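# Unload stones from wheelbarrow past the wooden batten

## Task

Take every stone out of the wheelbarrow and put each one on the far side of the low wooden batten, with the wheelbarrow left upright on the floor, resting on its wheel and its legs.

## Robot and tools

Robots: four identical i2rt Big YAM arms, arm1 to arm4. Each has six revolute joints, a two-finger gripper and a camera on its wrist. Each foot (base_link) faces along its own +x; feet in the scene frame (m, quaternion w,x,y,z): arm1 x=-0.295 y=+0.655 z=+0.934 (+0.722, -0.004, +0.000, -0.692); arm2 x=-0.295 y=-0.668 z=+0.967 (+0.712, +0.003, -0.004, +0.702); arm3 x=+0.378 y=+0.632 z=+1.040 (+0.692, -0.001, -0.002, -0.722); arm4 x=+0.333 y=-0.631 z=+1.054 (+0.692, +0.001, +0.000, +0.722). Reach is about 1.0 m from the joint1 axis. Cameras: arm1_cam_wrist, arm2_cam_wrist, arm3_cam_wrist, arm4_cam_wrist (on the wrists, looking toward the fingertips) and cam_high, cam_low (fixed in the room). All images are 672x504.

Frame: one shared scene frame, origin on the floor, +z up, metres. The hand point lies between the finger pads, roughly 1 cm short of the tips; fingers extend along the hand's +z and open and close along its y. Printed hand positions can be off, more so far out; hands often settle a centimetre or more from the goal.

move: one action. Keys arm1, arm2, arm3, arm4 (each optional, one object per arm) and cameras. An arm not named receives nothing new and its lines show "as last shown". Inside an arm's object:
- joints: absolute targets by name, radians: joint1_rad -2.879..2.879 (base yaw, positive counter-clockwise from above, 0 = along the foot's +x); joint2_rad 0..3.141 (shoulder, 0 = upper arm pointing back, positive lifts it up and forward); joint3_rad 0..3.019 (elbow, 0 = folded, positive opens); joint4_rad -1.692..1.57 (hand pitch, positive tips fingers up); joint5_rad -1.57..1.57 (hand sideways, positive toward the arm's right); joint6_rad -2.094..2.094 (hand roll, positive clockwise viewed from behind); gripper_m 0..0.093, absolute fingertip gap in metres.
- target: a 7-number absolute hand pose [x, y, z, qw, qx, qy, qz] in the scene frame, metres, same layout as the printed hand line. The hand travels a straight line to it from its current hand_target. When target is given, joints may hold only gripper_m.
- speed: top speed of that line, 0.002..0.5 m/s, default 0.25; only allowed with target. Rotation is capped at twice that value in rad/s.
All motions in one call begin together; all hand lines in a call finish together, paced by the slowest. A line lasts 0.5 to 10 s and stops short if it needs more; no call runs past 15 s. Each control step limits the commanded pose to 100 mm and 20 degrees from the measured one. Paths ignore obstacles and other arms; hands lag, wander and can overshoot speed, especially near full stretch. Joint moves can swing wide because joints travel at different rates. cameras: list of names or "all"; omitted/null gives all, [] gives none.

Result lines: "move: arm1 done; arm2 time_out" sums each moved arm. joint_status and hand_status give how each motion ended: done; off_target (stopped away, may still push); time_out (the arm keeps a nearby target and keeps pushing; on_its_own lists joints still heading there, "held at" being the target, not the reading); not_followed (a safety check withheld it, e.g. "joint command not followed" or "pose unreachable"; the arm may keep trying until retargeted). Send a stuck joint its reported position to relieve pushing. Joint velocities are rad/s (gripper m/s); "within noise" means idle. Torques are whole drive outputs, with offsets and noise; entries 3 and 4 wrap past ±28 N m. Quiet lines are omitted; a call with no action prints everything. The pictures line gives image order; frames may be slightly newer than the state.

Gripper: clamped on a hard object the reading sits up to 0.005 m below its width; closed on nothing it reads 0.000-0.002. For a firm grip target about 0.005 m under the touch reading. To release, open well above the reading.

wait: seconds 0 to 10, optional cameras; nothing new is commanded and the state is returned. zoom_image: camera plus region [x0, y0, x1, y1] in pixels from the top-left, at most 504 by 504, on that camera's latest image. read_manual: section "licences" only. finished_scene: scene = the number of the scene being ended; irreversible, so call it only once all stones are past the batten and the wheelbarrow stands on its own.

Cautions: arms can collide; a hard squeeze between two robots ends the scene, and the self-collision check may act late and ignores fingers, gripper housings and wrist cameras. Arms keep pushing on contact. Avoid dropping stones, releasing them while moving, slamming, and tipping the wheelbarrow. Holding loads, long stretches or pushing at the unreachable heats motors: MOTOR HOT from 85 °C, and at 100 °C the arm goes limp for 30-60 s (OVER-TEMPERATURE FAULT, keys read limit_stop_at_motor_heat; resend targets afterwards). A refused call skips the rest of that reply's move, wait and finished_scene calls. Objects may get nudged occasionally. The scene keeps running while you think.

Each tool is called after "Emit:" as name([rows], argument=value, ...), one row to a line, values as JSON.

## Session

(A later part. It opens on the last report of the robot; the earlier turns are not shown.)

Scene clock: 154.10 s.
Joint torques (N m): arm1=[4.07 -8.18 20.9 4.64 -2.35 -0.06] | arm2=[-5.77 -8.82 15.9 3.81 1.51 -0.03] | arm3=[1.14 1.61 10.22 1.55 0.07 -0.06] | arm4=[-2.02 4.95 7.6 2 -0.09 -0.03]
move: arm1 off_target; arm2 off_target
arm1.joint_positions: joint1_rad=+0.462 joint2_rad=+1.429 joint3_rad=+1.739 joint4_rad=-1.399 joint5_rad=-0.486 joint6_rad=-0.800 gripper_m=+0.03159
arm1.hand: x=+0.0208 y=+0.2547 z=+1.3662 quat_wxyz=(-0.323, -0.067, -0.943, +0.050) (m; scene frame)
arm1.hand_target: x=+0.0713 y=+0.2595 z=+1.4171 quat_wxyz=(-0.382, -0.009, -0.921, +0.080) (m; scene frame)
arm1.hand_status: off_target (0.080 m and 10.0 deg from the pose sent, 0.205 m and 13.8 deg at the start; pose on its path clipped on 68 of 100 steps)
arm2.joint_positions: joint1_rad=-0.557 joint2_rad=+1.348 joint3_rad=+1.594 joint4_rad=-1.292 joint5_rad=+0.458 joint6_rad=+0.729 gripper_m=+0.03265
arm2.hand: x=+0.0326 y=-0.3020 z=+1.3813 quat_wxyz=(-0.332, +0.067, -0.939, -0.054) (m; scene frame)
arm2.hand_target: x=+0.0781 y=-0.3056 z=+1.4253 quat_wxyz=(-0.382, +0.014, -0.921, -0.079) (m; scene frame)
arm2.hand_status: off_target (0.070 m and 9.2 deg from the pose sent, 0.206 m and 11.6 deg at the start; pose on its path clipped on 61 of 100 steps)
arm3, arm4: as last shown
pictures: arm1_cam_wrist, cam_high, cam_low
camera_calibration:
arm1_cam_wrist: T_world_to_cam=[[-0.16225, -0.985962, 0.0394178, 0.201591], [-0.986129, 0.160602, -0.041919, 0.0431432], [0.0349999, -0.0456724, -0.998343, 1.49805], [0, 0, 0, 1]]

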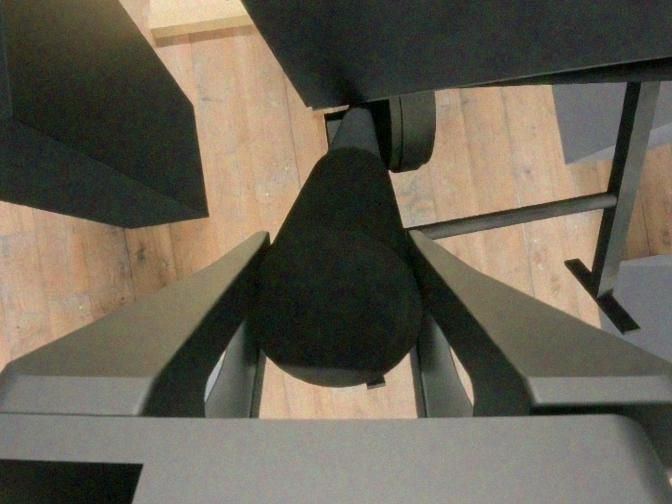

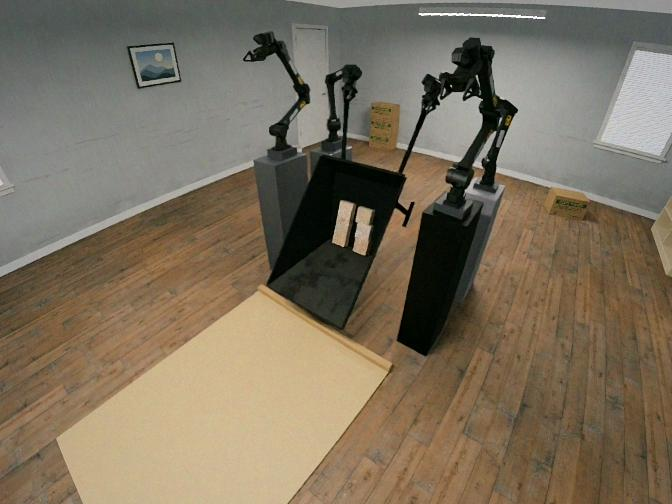

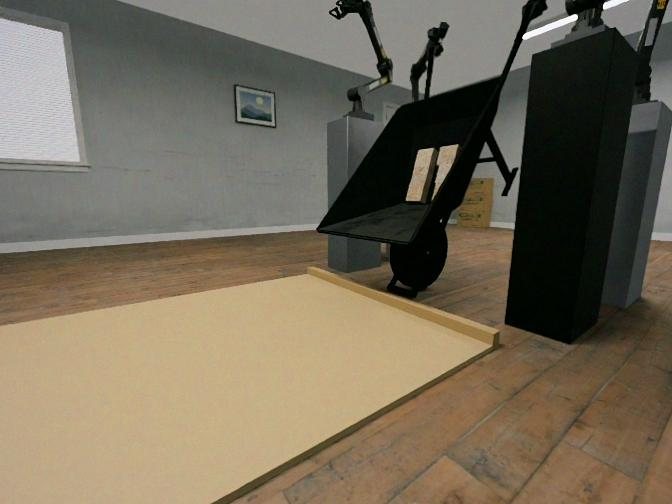

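Emit:
move(arm1={"target": [0.22, 0.25, 1.445, 0.4602, -0.0007, 0.884, -0.0819], "speed": 0.1}, arm2={"target": [0.225, -0.299, 1.452, 0.4602, 0.0007, 0.884, 0.0819], "speed": 0.1}, cameras=["cam_high", "cam_low", "arm1_cam_wrist", "arm2_cam_wrist"])

Emit:
zoom_image(camera="cam_low", region=[300, 120, 540, 310])

Emit:
zoom_image(camera="cam_high", region=[240, 130, 470, 330])

Scene clock: 157.40 s.
Joint torques (N m): arm1=[1.38 -8.7 18.07 6.11 -1.23 -0.11] | arm2=[-3.9 -10.17 13.91 3.97 0.66 0.05] | arm3=[1.08 1.61 10.21 1.54 0.07 -0.06] | arm4=[-2.02 4.89 7.6 2.02 -0.1 -0.03]
move: arm1 off_target; arm2 off_target
arm1.joint_positions: joint1_rad=+0.689 joint2_rad=+1.589 joint3_rad=+1.961 joint4_rad=-1.190 joint5_rad=-0.486 joint6_rad=-0.549 gripper_m=+0.03159
arm1.hand: x=+0.1724 y=+0.2597 z=+1.4161 quat_wxyz=(-0.415, -0.042, -0.907, +0.059) (m; scene frame)
arm1.hand_target: x=+0.2139 y=+0.2550 z=+1.4428 quat_wxyz=(-0.461, -0.004, -0.884, +0.081) (m; scene frame)
arm1.hand_status: off_target (0.057 m and 8.0 deg from the pose sent, 0.214 m and 19.1 deg at the start; pose on its path clipped on 31 of 71 steps)
arm2.joint_positions: joint1_rad=-0.771 joint2_rad=+1.521 joint3_rad=+1.809 joint4_rad=-1.045 joint5_rad=+0.451 joint6_rad=+0.508 gripper_m=+0.03251
arm2.hand: x=+0.1837 y=-0.2990 z=+1.4341 quat_wxyz=(-0.432, +0.035, -0.898, -0.072) (m; scene frame)
arm2.hand_target: x=+0.2216 y=-0.3015 z=+1.4503 quat_wxyz=(-0.461, +0.000, -0.884, -0.082) (m; scene frame)
arm2.hand_status: off_target (0.045 m and 5.5 deg from the pose sent, 0.205 m and 18.1 deg at the start; pose on its path clipped on 15 of 71 steps)
arm3, arm4: as last shown
pictures: arm1_cam_wrist, arm2_cam_wrist, cam_high, cam_low
camera_calibration:
arm1_cam_wrist: T_world_to_cam=[[-0.125715, -0.99022, 0.060507, 0.194042], [-0.96539, 0.108058, -0.237371, 0.480813], [0.228511, -0.0882538, -0.969533, 1.47974], [0, 0, 0, 1]]
arm2_cam_wrist: T_world_to_cam=[[0.14416, -0.984151, -0.103274, -0.170675], [-0.954513, -0.110769, -0.276832, 0.544957], [0.261005, 0.138484, -0.955353, 1.48881], [0, 0, 0, 1]]

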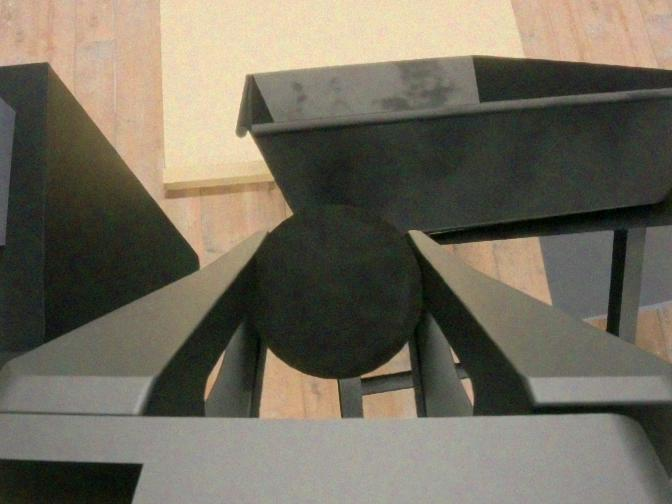

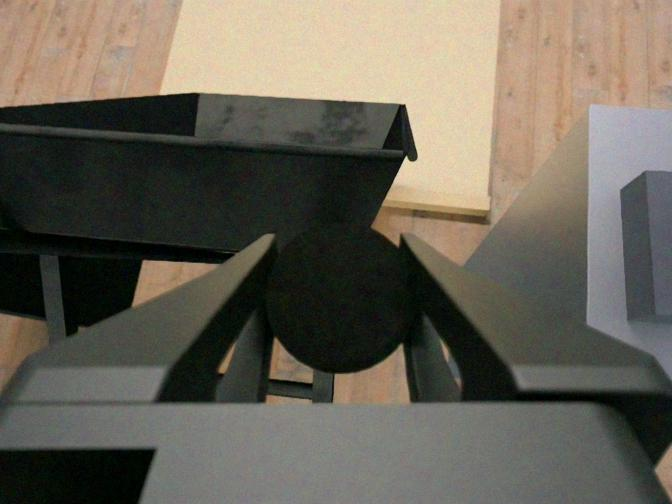

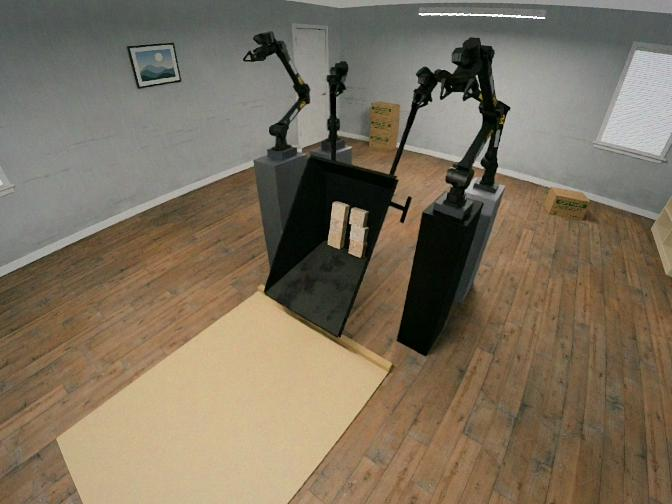

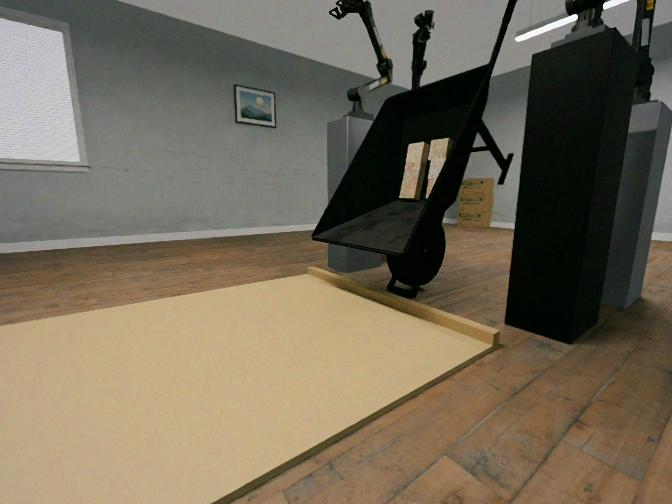

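Scaled by 2.100 from the camera's 672x504 image, which has a finer 960x720 frame.

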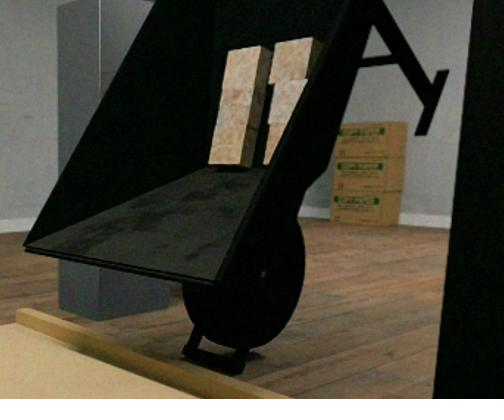

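Scaled by 2.191 from the camera's 672x504 image, which has a finer 960x720 frame.

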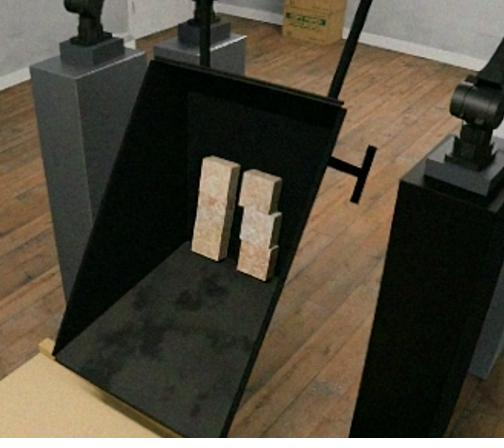

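Emit:
move(arm1={"target": [0.38, 0.255, 1.46, 0.5355, -0.0177, 0.8405, -0.08], "speed": 0.1}, arm2={"target": [0.385, -0.299, 1.467, 0.5355, 0.0177, 0.8405, 0.08], "speed": 0.1}, cameras=["cam_high", "cam_low", "arm1_cam_wrist", "arm2_cam_wrist"])

Emit:
zoom_image(camera="cam_low", region=[300, 120, 540, 310])

Emit:
zoom_image(camera="cam_high", region=[240, 130, 470, 330])

Scene clock: 162.63 s.
Joint torques (N m): arm1=[-1.73 -14.74 15.56 3.12 -0.47 -0.27] | arm2=[-1.32 -17.14 11.54 0.59 0.21 0.02] | arm3=[1.08 1.61 10.21 1.52 0.07 -0.06] | arm4=[-2.02 4.89 7.58 2.03 -0.09 -0.03]
move: arm1 off_target; arm2 off_target
arm1.joint_positions: joint1_rad=+0.885 joint2_rad=+1.955 joint3_rad=+2.444 joint4_rad=-0.994 joint5_rad=-0.460 joint6_rad=-0.372 gripper_m=+0.03159
arm1.hand: x=+0.3641 y=+0.2604 z=+1.4581 quat_wxyz=(-0.525, +0.003, -0.848, +0.072) (m; scene frame)
arm1.hand_target: x=+0.3792 y=+0.2556 z=+1.4591 quat_wxyz=(-0.537, +0.018, -0.840, +0.080) (m; scene frame)
arm1.hand_status: off_target (0.017 m and 2.4 deg from the pose sent, 0.212 m and 17.3 deg at the start)
arm2.joint_positions: joint1_rad=-0.946 joint2_rad=+1.872 joint3_rad=+2.230 joint4_rad=-0.808 joint5_rad=+0.424 joint6_rad=+0.364 gripper_m=+0.03241
arm2.hand: x=+0.3708 y=-0.2929 z=+1.4772 quat_wxyz=(-0.543, -0.011, -0.835, -0.090) (m; scene frame)
arm2.hand_target: x=+0.3846 y=-0.2993 z=+1.4667 quat_wxyz=(-0.536, -0.018, -0.840, -0.080) (m; scene frame)
arm2.hand_status: off_target (0.019 m and 1.7 deg from the pose sent, 0.204 m and 14.8 deg at the start)
arm3.joint_positions: joint1_rad=+1.491 joint2_rad=+0.644 joint3_rad=+1.375 joint4_rad=-1.400 joint5_rad=+0.039 joint6_rad=+0.187 gripper_m=+0.09399
arm3.hand: x=+0.6111 y=+0.5984 z=+1.5554 quat_wxyz=(-0.437, -0.146, -0.887, +0.005) (m; scene frame)
arm4.joint_positions: joint1_rad=-1.486 joint2_rad=+0.500 joint3_rad=+1.387 joint4_rad=-1.192 joint5_rad=+0.251 joint6_rad=+0.128 gripper_m=+0.09398
arm4.hand: x=+0.5304 y=-0.6503 z=+1.6500 quat_wxyz=(-0.595, -0.075, -0.800, +0.025) (m; scene frame)
pictures: arm1_cam_wrist, arm2_cam_wrist, cam_high, cam_low
camera_calibration:
arm1_cam_wrist: T_world_to_cam=[[-0.0682561, -0.991277, 0.112745, 0.119547], [-0.883639, 0.00760325, -0.468108, 1.00864], [0.463167, -0.131577, -0.876449, 1.26685], [0, 0, 0, 1]]
arm2_cam_wrist: T_world_to_cam=[[0.0986115, -0.982155, -0.160146, -0.0856927], [-0.861499, -0.00370619, -0.507746, 1.07407], [0.498092, 0.188035, -0.846491, 1.24615], [0, 0, 0, 1]]

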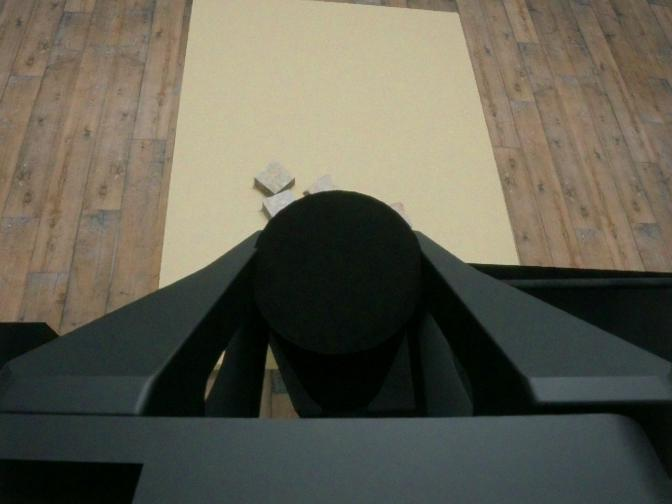

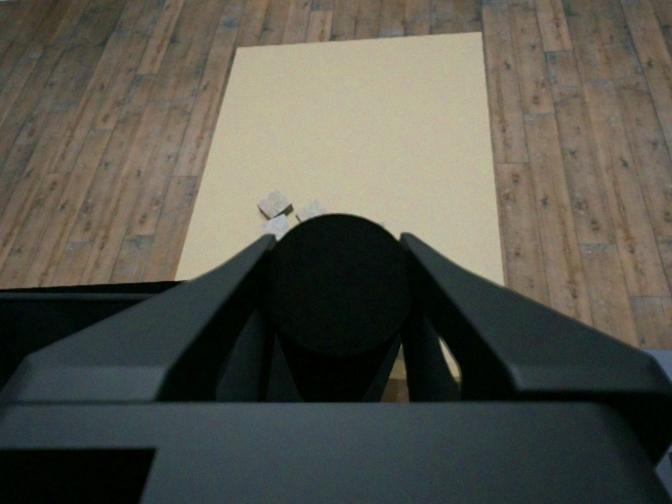

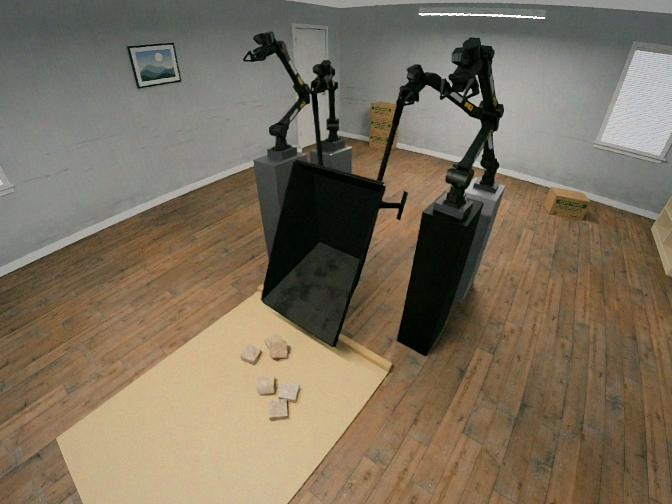

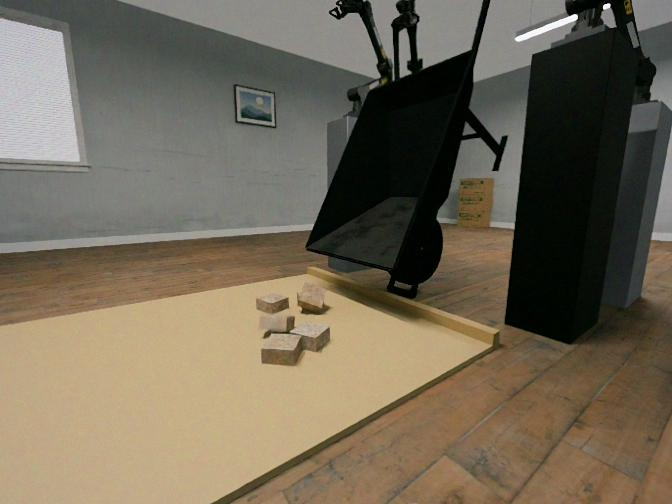

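Scaled by 2.100 from the camera's 672x504 image, which has a finer 960x720 frame.

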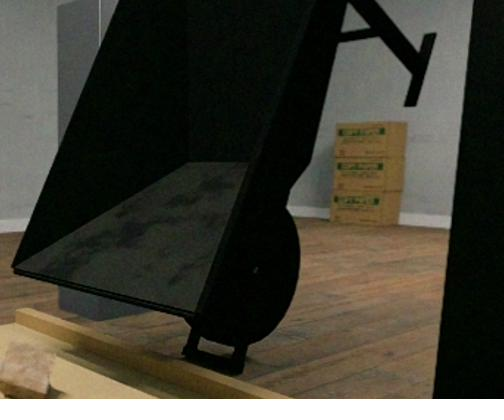

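Scaled by 2.191 from the camera's 672x504 image, which has a finer 960x720 frame.

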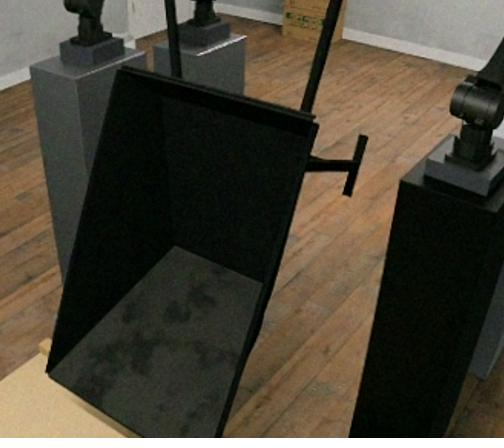

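Emit:
move(arm1={"target": [-0.02, 0.254, 1.385, 0.3572, 0.0184, 0.9304, -0.0798], "speed": 0.13}, arm2={"target": [-0.015, -0.297, 1.392, 0.3572, -0.0184, 0.9304, 0.0798], "speed": 0.13}, cameras=["cam_high", "cam_low"])

Scene clock: 167.67 s.
Joint torques (N m): arm1=[-1.79 -11.81 14.71 3.03 -1.64 -0.03] | arm2=[0.03 -12.57 11.07 1.73 1.63 -0.09] | arm3=[1.08 1.67 10.22 1.52 0.07 -0.06] | arm4=[-1.96 4.89 7.57 2.02 -0.08 -0.03]
move: arm1 off_target; arm2 off_target
arm1.joint_positions: joint1_rad=+0.352 joint2_rad=+1.382 joint3_rad=+1.643 joint4_rad=-1.442 joint5_rad=-0.558 joint6_rad=-1.001 gripper_m=+0.03159
arm1.hand: x=-0.0284 y=+0.2583 z=+1.3460 quat_wxyz=(-0.324, -0.028, -0.945, +0.043) (m; scene frame)
arm1.hand_target: x=-0.0217 y=+0.2576 z=+1.3851 quat_wxyz=(-0.357, -0.013, -0.931, +0.080) (m; scene frame)
arm1.hand_status: off_target (0.040 m and 6.0 deg from the pose sent, 0.391 m and 21.7 deg at the start)
arm2.joint_positions: joint1_rad=-0.432 joint2_rad=+1.305 joint3_rad=+1.509 joint4_rad=-1.330 joint5_rad=+0.519 joint6_rad=+0.946 gripper_m=+0.03224
arm2.hand: x=-0.0210 y=-0.2959 z=+1.3602 quat_wxyz=(-0.325, +0.026, -0.944, -0.060) (m; scene frame)
arm2.hand_target: x=-0.0163 y=-0.2990 z=+1.3917 quat_wxyz=(-0.356, +0.014, -0.931, -0.081) (m; scene frame)
arm2.hand_status: off_target (0.032 m and 4.7 deg from the pose sent, 0.395 m and 24.3 deg at the start)
arm3, arm4: as last shown
pictures: cam_high, cam_low

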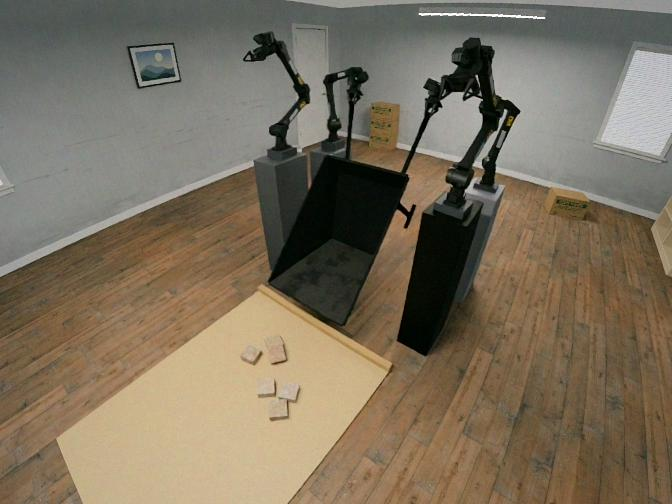

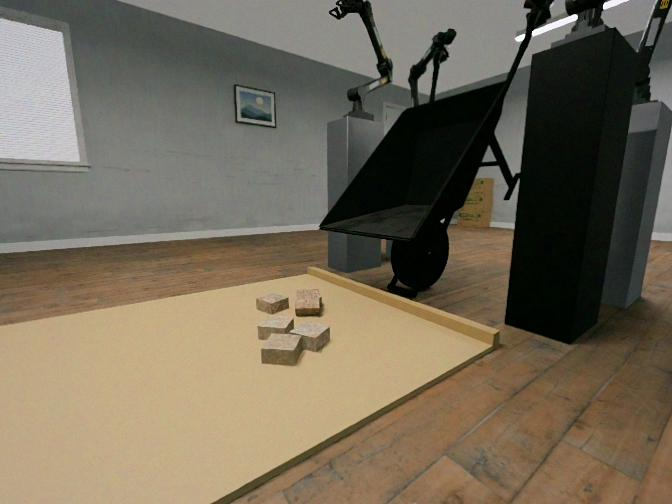

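Emit:
move(arm1={"target": [-0.26, 0.253, 1.265, 0.1902, 0.0515, 0.9783, -0.0636], "speed": 0.15}, arm2={"target": [-0.255, -0.296, 1.272, 0.1902, -0.0515, 0.9783, 0.0636], "speed": 0.15}, cameras=[])

Emit:
move(arm1={"target": [-0.44, 0.252, 1.10, 0.0435, 0.0702, 0.9957, -0.0422], "speed": 0.15}, arm2={"target": [-0.435, -0.295, 1.107, 0.0435, -0.0702, 0.9957, 0.0422], "speed": 0.15}, cameras=["cam_high", "cam_low"])

Scene clock: 171.43 s.
Joint torques (N m): arm1=[-1.67 -11.99 14.53 -0.2 -0.79 0.06] | arm2=[0.56 -12.22 11.12 -0.7 0.64 -0.18] | arm3=[1.08 1.61 10.19 1.52 0.07 -0.06] | arm4=[-2.08 4.89 7.6 2.02 -0.09 -0.03]
move: arm1 off_target; arm2 off_target
arm1.joint_positions: joint1_rad=-0.125 joint2_rad=+1.352 joint3_rad=+1.385 joint4_rad=-1.555 joint5_rad=-0.383 joint6_rad=-1.546 gripper_m=+0.03159
arm1.hand: x=-0.2628 y=+0.2537 z=+1.2311 quat_wxyz=(-0.187, -0.047, -0.981, +0.033) (m; scene frame)
arm1.hand_target: x=-0.2594 y=+0.2543 z=+1.2647 quat_wxyz=(-0.192, -0.050, -0.978, +0.064) (m; scene frame)
arm1.hand_status: off_target (0.034 m and 3.6 deg from the pose sent, 0.245 m and 16.2 deg at the start)
arm2.joint_positions: joint1_rad=+0.070 joint2_rad=+1.269 joint3_rad=+1.256 joint4_rad=-1.485 joint5_rad=+0.373 joint6_rad=+1.522 gripper_m=+0.03264
arm2.hand: x=-0.2537 y=-0.2949 z=+1.2442 quat_wxyz=(-0.186, +0.044, -0.981, -0.041) (m; scene frame)
arm2.hand_target: x=-0.2545 y=-0.2951 z=+1.2722 quat_wxyz=(-0.191, +0.050, -0.978, -0.067) (m; scene frame)
arm2.hand_status: off_target (0.028 m and 2.8 deg from the pose sent, 0.250 m and 16.2 deg at the start)
arm3, arm4: as last shown
pictures: none

Scene clock: 173.77 s.
Joint torques (N m): arm1=[-2.67 -15.74 12.03 -0.59 0.42 -0.19] | arm2=[1.44 -16.03 8.84 -1.09 -0.32 0.07] | arm3=[1.08 1.67 10.21 1.55 0.07 -0.06] | arm4=[-1.96 4.89 7.58 2.04 -0.09 -0.03]
move: arm1 off_target; arm2 off_target
arm1.joint_positions: joint1_rad=-0.424 joint2_rad=+1.528 joint3_rad=+1.152 joint4_rad=-1.210 joint5_rad=-0.135 joint6_rad=-1.809 gripper_m=+0.03162
arm1.hand: x=-0.4315 y=+0.2526 z=+1.0645 quat_wxyz=(-0.064, -0.071, -0.995, +0.016) (m; scene frame)
arm1.hand_target: x=-0.4386 y=+0.2501 z=+1.0995 quat_wxyz=(-0.047, -0.070, -0.995, +0.047) (m; scene frame)
arm1.hand_status: off_target (0.037 m and 3.8 deg from the pose sent, 0.220 m and 16.8 deg at the start)
arm2.joint_positions: joint1_rad=+0.399 joint2_rad=+1.472 joint3_rad=+1.037 joint4_rad=-1.147 joint5_rad=+0.123 joint6_rad=+1.816 gripper_m=+0.03264
arm2.hand: x=-0.4239 y=-0.2946 z=+1.0786 quat_wxyz=(-0.061, +0.069, -0.996, -0.018) (m; scene frame)
arm2.hand_target: x=-0.4335 y=-0.2949 z=+1.1065 quat_wxyz=(-0.047, +0.070, -0.996, -0.043) (m; scene frame)
arm2.hand_status: off_target (0.031 m and 3.5 deg from the pose sent, 0.227 m and 16.7 deg at the start)
arm3, arm4: as last shown
pictures: cam_high, cam_low

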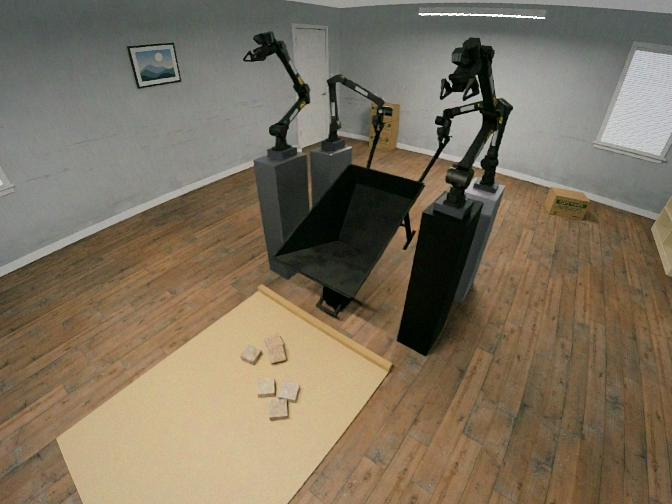

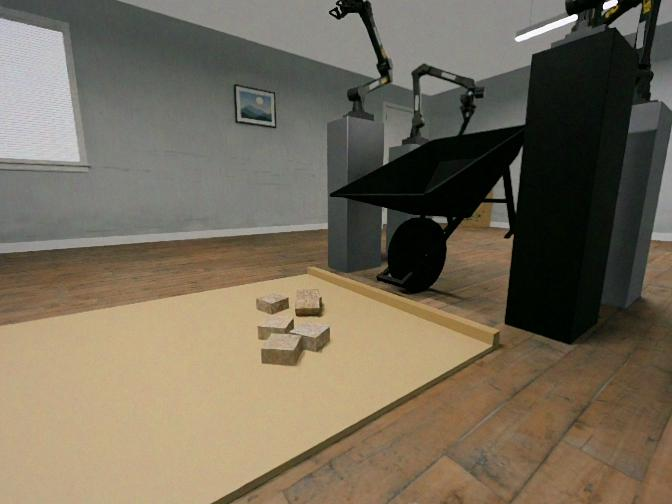

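Emit:
move(arm1={"target": [-0.60, 0.251, 0.85, -0.0695, 0.0811, 0.9942, -0.0114], "speed": 0.13}, arm2={"target": [-0.595, -0.295, 0.857, -0.0695, -0.0811, 0.9942, 0.0114], "speed": 0.13}, cameras=[])

Emit:
move(arm1={"target": [-0.675, 0.25, 0.66, -0.1219, 0.0815, 0.9892, 0.0058], "speed": 0.1}, arm2={"target": [-0.67, -0.294, 0.667, -0.1219, -0.0815, 0.9892, -0.0058], "speed": 0.1}, cameras=["cam_high", "cam_low"])

Scene clock: 177.50 s.
Joint torques (N m): arm1=[-5.25 -19.55 8.51 -0.75 1.71 -0.41] | arm2=[3.9 -20.07 5.44 -0.98 -1.52 0.3] | arm3=[1.14 1.61 10.21 1.54 0.07 -0.06] | arm4=[-2.08 4.84 7.6 2.03 -0.09 -0.03]
move: arm1 off_target; arm2 off_target
arm1.joint_positions: joint1_rad=-0.612 joint2_rad=+2.053 joint3_rad=+1.090 joint4_rad=-0.586 joint5_rad=+0.069 joint6_rad=-1.980 gripper_m=+0.03162
arm1.hand: x=-0.5651 y=+0.2554 z=+0.8134 quat_wxyz=(+0.038, -0.080, -0.996, -0.003) (m; scene frame)
arm1.hand_target: x=-0.5992 y=+0.2520 z=+0.8489 quat_wxyz=(+0.071, -0.087, -0.994, +0.011) (m; scene frame)
arm1.hand_status: off_target (0.051 m and 4.0 deg from the pose sent, 0.273 m and 15.4 deg at the start)
arm2.joint_positions: joint1_rad=+0.605 joint2_rad=+2.053 joint3_rad=+1.007 joint4_rad=-0.488 joint5_rad=-0.075 joint6_rad=+2.006 gripper_m=+0.03177
arm2.hand: x=-0.5605 y=-0.2936 z=+0.8284 quat_wxyz=(+0.040, +0.078, -0.996, -0.002) (m; scene frame)
arm2.hand_target: x=-0.5939 y=-0.2959 z=+0.8557 quat_wxyz=(+0.070, +0.087, -0.994, -0.010) (m; scene frame)
arm2.hand_status: off_target (0.045 m and 3.5 deg from the pose sent, 0.280 m and 15.1 deg at the start)
arm3, arm4: as last shown
pictures: none

Scene clock: 180.13 s.
Joint torques (N m): arm1=[-5.13 -22.12 5.12 -0.05 2.02 -0.26] | arm2=[3.6 -22.83 2.55 -0.34 -1.75 0.13] | arm3=[1.14 1.67 10.21 1.52 0.07 -0.06] | arm4=[-2.08 4.78 7.58 2.03 -0.09 -0.03]
Heat: arm1: hottest joint3_rad 49 °C; arm2: hottest joint3_rad 46 °C; arm3: hottest joint3_rad 42 °C; arm4: hottest joint3_rad 39 °C.
move: arm1 off_target; arm2 off_target
arm1.joint_positions: joint1_rad=-0.690 joint2_rad=+2.546 joint3_rad=+1.330 joint4_rad=-0.297 joint5_rad=+0.170 joint6_rad=-2.061 gripper_m=+0.03162
arm1.hand: x=-0.6337 y=+0.2560 z=+0.6238 quat_wxyz=(+0.089, -0.081, -0.993, -0.019) (m; scene frame)
arm1.hand_target: x=-0.6736 y=+0.2507 z=+0.6590 quat_wxyz=(+0.125, -0.097, -0.987, -0.009) (m; scene frame)
arm1.hand_status: off_target (0.055 m and 4.0 deg from the pose sent, 0.189 m and 9.7 deg at the start; a joint's target at an end of its range on 38 of 79 steps)
arm2.joint_positions: joint1_rad=+0.689 joint2_rad=+2.570 joint3_rad=+1.284 joint4_rad=-0.203 joint5_rad=-0.179 joint6_rad=+2.089 gripper_m=+0.03151
arm2.hand: x=-0.6333 y=-0.2904 z=+0.6391 quat_wxyz=(+0.096, +0.082, -0.992, +0.012) (m; scene frame)
arm2.hand_target: x=-0.6690 y=-0.2944 z=+0.6660 quat_wxyz=(+0.126, +0.099, -0.987, +0.010) (m; scene frame)
arm2.hand_status: off_target (0.046 m and 3.1 deg from the pose sent, 0.195 m and 9.4 deg at the start; a joint's target at an end of its range on 40 of 79 steps)
arm3, arm4: as last shown
pictures: cam_high, cam_low

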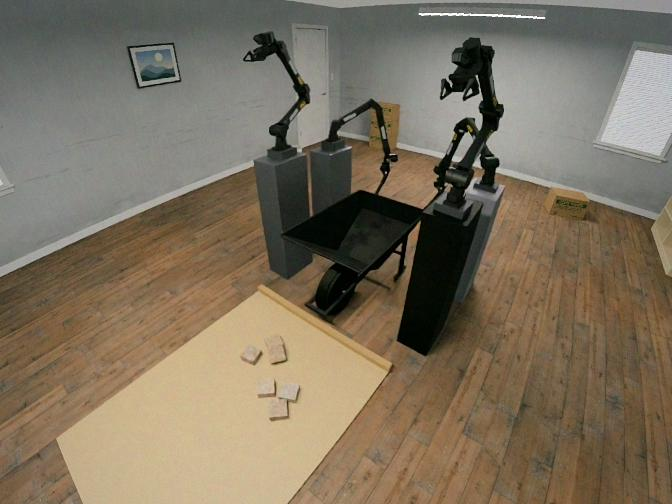

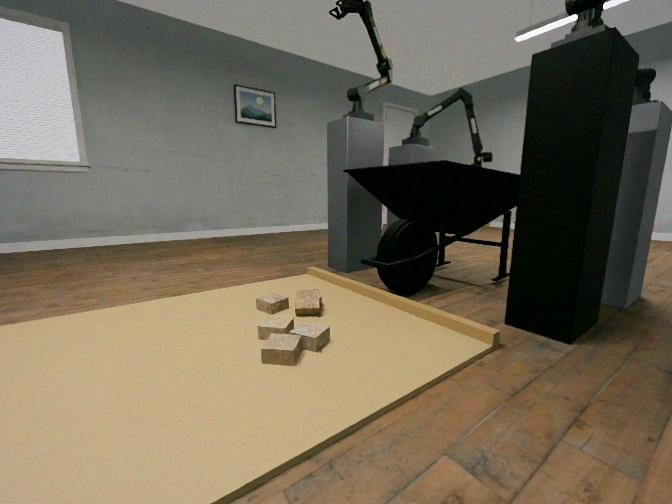

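Emit:
move(arm1={"target": [-0.665, 0.248, 0.575, -0.1301, 0.0812, 0.9881, 0.0107], "speed": 0.05}, arm2={"target": [-0.660, -0.294, 0.583, -0.1301, -0.0812, 0.9881, -0.0107], "speed": 0.05}, cameras=["cam_high", "cam_low"])

Emit:
zoom_image(camera="cam_low", region=[330, 140, 530, 310])

Scene clock: 182.93 s.
Joint torques (N m): arm1=[-4.13 -16.91 6.65 1.2 1.56 -0.25] | arm2=[1.9 -17.67 4.14 0.54 -1.32 0.11] | arm3=[1.08 1.67 10.19 1.52 0.07 -0.06] | arm4=[-1.9 4.78 7.6 1.99 -0.1 -0.03]
move: arm1 off_target; arm2 off_target
arm1.joint_positions: joint1_rad=-0.682 joint2_rad=+2.672 joint3_rad=+1.411 joint4_rad=-0.242 joint5_rad=+0.198 joint6_rad=-2.063 gripper_m=+0.03162
arm1.hand: x=-0.6364 y=+0.2529 z=+0.5741 quat_wxyz=(+0.104, -0.077, -0.991, -0.021) (m; scene frame)
arm1.hand_target: x=-0.6626 y=+0.2511 z=+0.5757 quat_wxyz=(+0.128, -0.087, -0.988, -0.018) (m; scene frame)
arm1.hand_status: off_target (0.029 m and 3.3 deg from the pose sent, 0.058 m and 4.8 deg at the start; a joint's target at an end of its range on 59 of 66 steps)
arm2.joint_positions: joint1_rad=+0.691 joint2_rad=+2.705 joint3_rad=+1.366 joint4_rad=-0.140 joint5_rad=-0.205 joint6_rad=+2.092 gripper_m=+0.03147
arm2.hand: x=-0.6374 y=-0.2936 z=+0.5858 quat_wxyz=(+0.109, +0.082, -0.990, +0.015) (m; scene frame)
arm2.hand_target: x=-0.6580 y=-0.2962 z=+0.5835 quat_wxyz=(+0.129, +0.090, -0.987, +0.017) (m; scene frame)
arm2.hand_status: off_target (0.023 m and 2.5 deg from the pose sent, 0.062 m and 4.0 deg at the start; a joint's target at an end of its range on 62 of 66 steps)
arm3, arm4: as last shown
pictures: cam_high, cam_low

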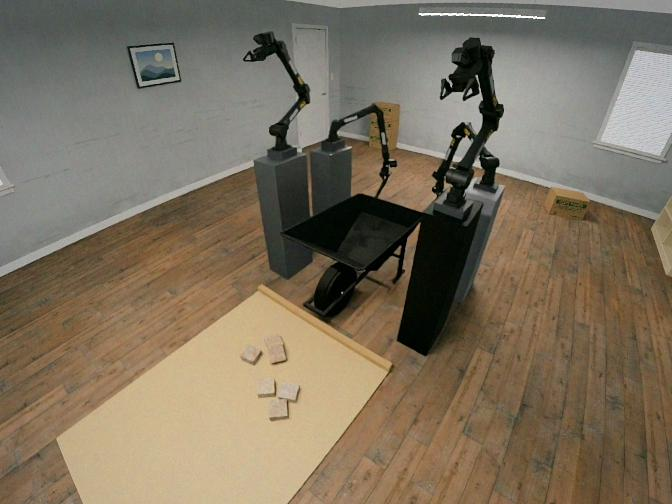

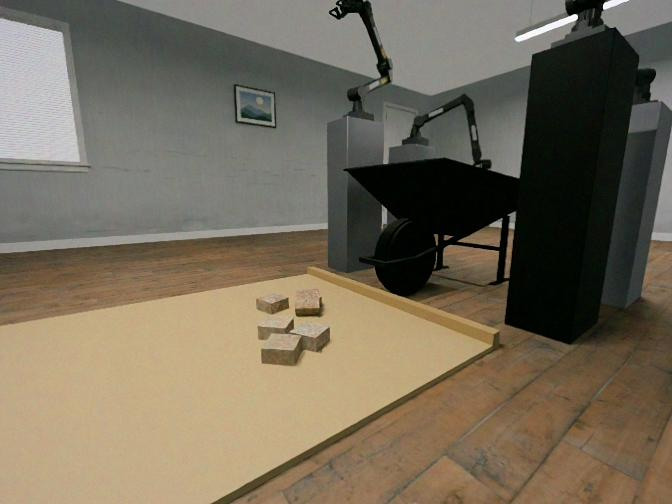

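Scaled by 2.520 from the camera's 672x504 image, which has a finer 960x720 frame.

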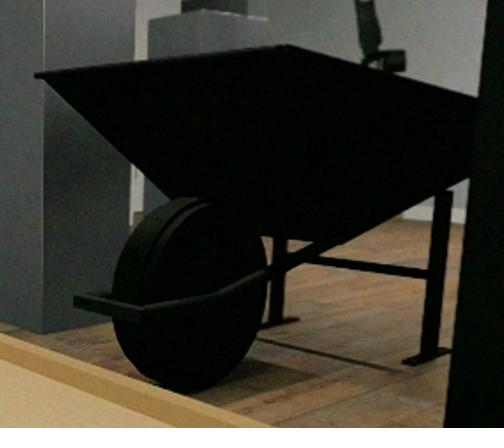

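Emit:
move(arm1={"target": [-0.645, 0.25, 0.56, -0.115, 0.0812, 0.990, 0.0107], "speed": 0.05}, arm2={"target": [-0.643, -0.294, 0.569, -0.115, -0.0812, 0.990, -0.0107], "speed": 0.05}, cameras=["arm1_cam_wrist", "arm2_cam_wrist", "cam_low"])

Emit:
zoom_image(camera="cam_low", region=[330, 140, 530, 310])

Scene clock: 184.43 s.
Joint torques (N m): arm1=[-2.67 -15.21 5.86 2.33 0.41 -0.17] | arm2=[0.56 -15.68 4.16 1.35 -0.34 0.1] | arm3=[1.08 1.67 10.21 1.52 0.07 -0.06] | arm4=[-2.02 4.89 7.58 2.03 -0.09 -0.03]
move: arm1 off_target; arm2 off_target
arm1.joint_positions: joint1_rad=-0.680 joint2_rad=+2.674 joint3_rad=+1.411 joint4_rad=-0.241 joint5_rad=+0.197 joint6_rad=-2.063 gripper_m=+0.03162
arm1.hand: x=-0.6352 y=+0.2528 z=+0.5729 quat_wxyz=(+0.103, -0.076, -0.992, -0.021) (m; scene frame)
arm1.hand_target: x=-0.6444 y=+0.2506 z=+0.5606 quat_wxyz=(+0.115, -0.081, -0.990, -0.011) (m; scene frame)
arm1.hand_status: off_target (0.016 m and 1.9 deg from the pose sent, 0.017 m and 1.8 deg at the start)
arm2.joint_positions: joint1_rad=+0.691 joint2_rad=+2.706 joint3_rad=+1.366 joint4_rad=-0.140 joint5_rad=-0.202 joint6_rad=+2.092 gripper_m=+0.03146
arm2.hand: x=-0.6365 y=-0.2938 z=+0.5850 quat_wxyz=(+0.108, +0.082, -0.991, +0.015) (m; scene frame)
arm2.hand_target: x=-0.6423 y=-0.2948 z=+0.5697 quat_wxyz=(+0.115, +0.081, -0.990, +0.011) (m; scene frame)
arm2.hand_status: off_target (0.017 m and 1.0 deg from the pose sent, 0.018 m and 0.8 deg at the start)
arm3, arm4: as last shown
pictures: arm1_cam_wrist, arm2_cam_wrist, cam_low
camera_calibration:
arm1_cam_wrist: T_world_to_cam=[[-0.166108, -0.98564, -0.030377, 0.162023], [-0.667294, 0.0896703, 0.739377, -0.863774], [-0.726035, 0.143087, -0.672606, 0.0112569], [0, 0, 0, 1]]
arm2_cam_wrist: T_world_to_cam=[[0.171751, -0.985113, -0.00735237, -0.173906], [-0.655904, -0.119917, 0.745258, -0.882975], [-0.735045, -0.123176, -0.666735, 0.01133], [0, 0, 0, 1]]

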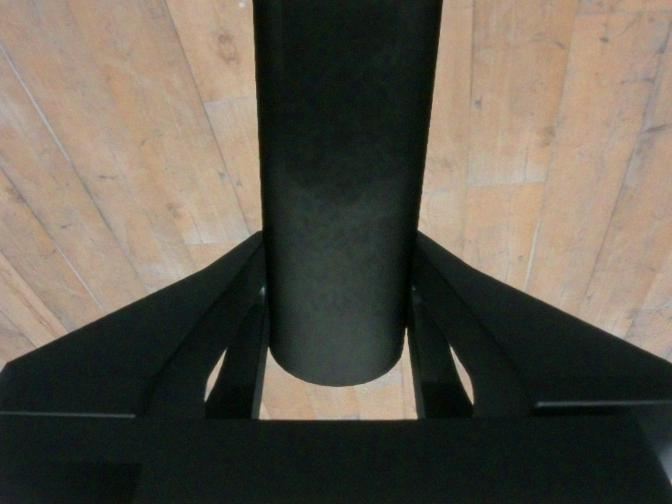

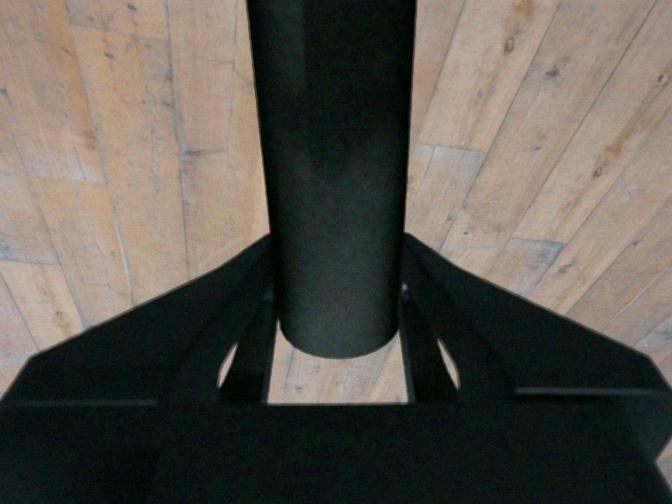

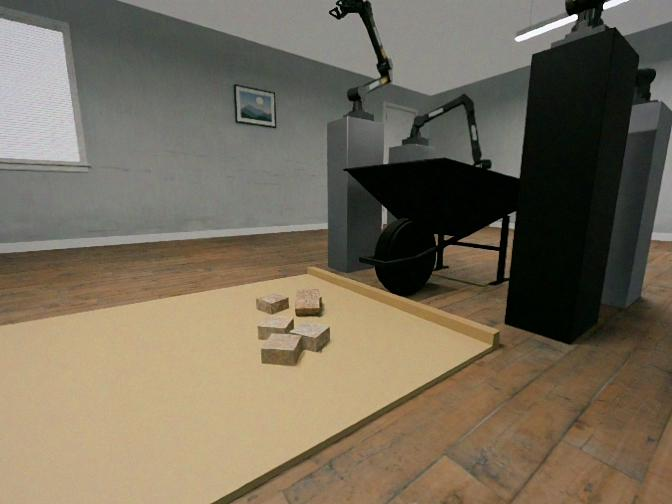

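Scaled by 2.520 from the camera's 672x504 image, which has a finer 960x720 frame.

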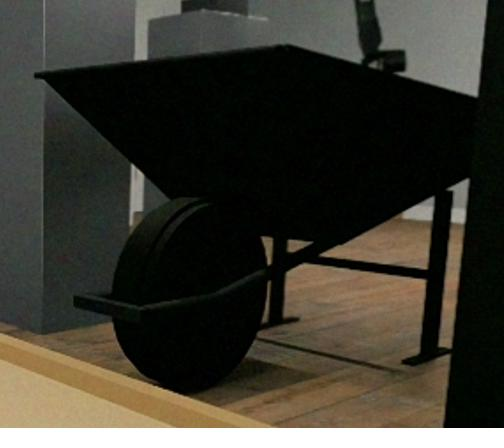

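Emit:
move(arm1={"joints": {"gripper_m": 0.085}}, arm2={"joints": {"gripper_m": 0.085}}, cameras=["arm1_cam_wrist", "arm2_cam_wrist"])

Scene clock: 185.63 s.
Joint torques (N m): arm1=[-2.14 -15.91 5.3 1.36 0.12 -0.16] | arm2=[0.56 -16.67 3.36 0.88 -0.16 0.11] | arm3=[1.14 1.67 10.21 1.54 0.07 -0.06] | arm4=[-1.96 4.89 7.6 2 -0.09 -0.03]
move: arm1 done; arm2 done
arm1.joint_positions: joint1_rad=-0.683 joint2_rad=+2.683 joint3_rad=+1.418 joint4_rad=-0.218 joint5_rad=+0.204 joint6_rad=-2.063 gripper_m=+0.08485
arm1.joint_status: all done
arm1.hand: x=-0.6404 y=+0.2507 z=+0.5699 quat_wxyz=(+0.112, -0.079, -0.991, -0.015) (m; scene frame)
arm2.joint_positions: joint1_rad=+0.692 joint2_rad=+2.719 joint3_rad=+1.377 joint4_rad=-0.129 joint5_rad=-0.207 joint6_rad=+2.092 gripper_m=+0.08492
arm2.joint_status: all done
arm2.hand: x=-0.6394 y=-0.2923 z=+0.5807 quat_wxyz=(+0.112, +0.083, -0.990, +0.012) (m; scene frame)
arm3.joint_positions: joint1_rad=+1.491 joint2_rad=+0.644 joint3_rad=+1.375 joint4_rad=-1.400 joint5_rad=+0.039 joint6_rad=+0.187 gripper_m=+0.09399
arm3.hand: x=+0.6111 y=+0.5984 z=+1.5554 quat_wxyz=(-0.437, -0.146, -0.887, +0.005) (m; scene frame)
arm4.joint_positions: joint1_rad=-1.486 joint2_rad=+0.500 joint3_rad=+1.387 joint4_rad=-1.192 joint5_rad=+0.251 joint6_rad=+0.128 gripper_m=+0.09398
arm4.hand: x=+0.5304 y=-0.6503 z=+1.6500 quat_wxyz=(-0.595, -0.075, -0.800, +0.025) (m; scene frame)
pictures: arm1_cam_wrist, arm2_cam_wrist
camera_calibration:
arm1_cam_wrist: T_world_to_cam=[[-0.170176, -0.985289, -0.0156967, 0.147885], [-0.65335, 0.100891, 0.750303, -0.864941], [-0.737681, 0.137939, -0.660908, -0.00707285], [0, 0, 0, 1]]
arm2_cam_wrist: T_world_to_cam=[[0.173307, -0.984775, -0.0135343, -0.167242], [-0.648541, -0.124455, 0.750936, -0.881455], [-0.741188, -0.121365, -0.660236, -0.000646272], [0, 0, 0, 1]]

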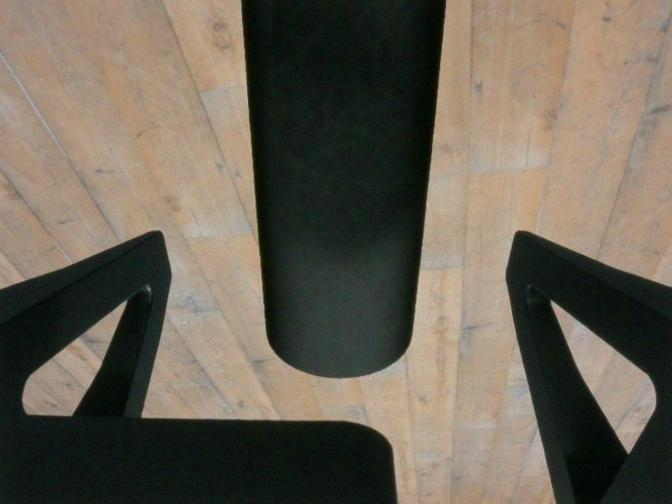

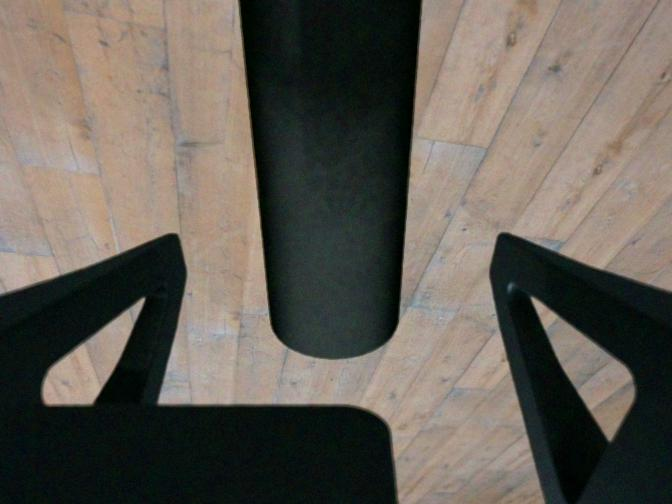

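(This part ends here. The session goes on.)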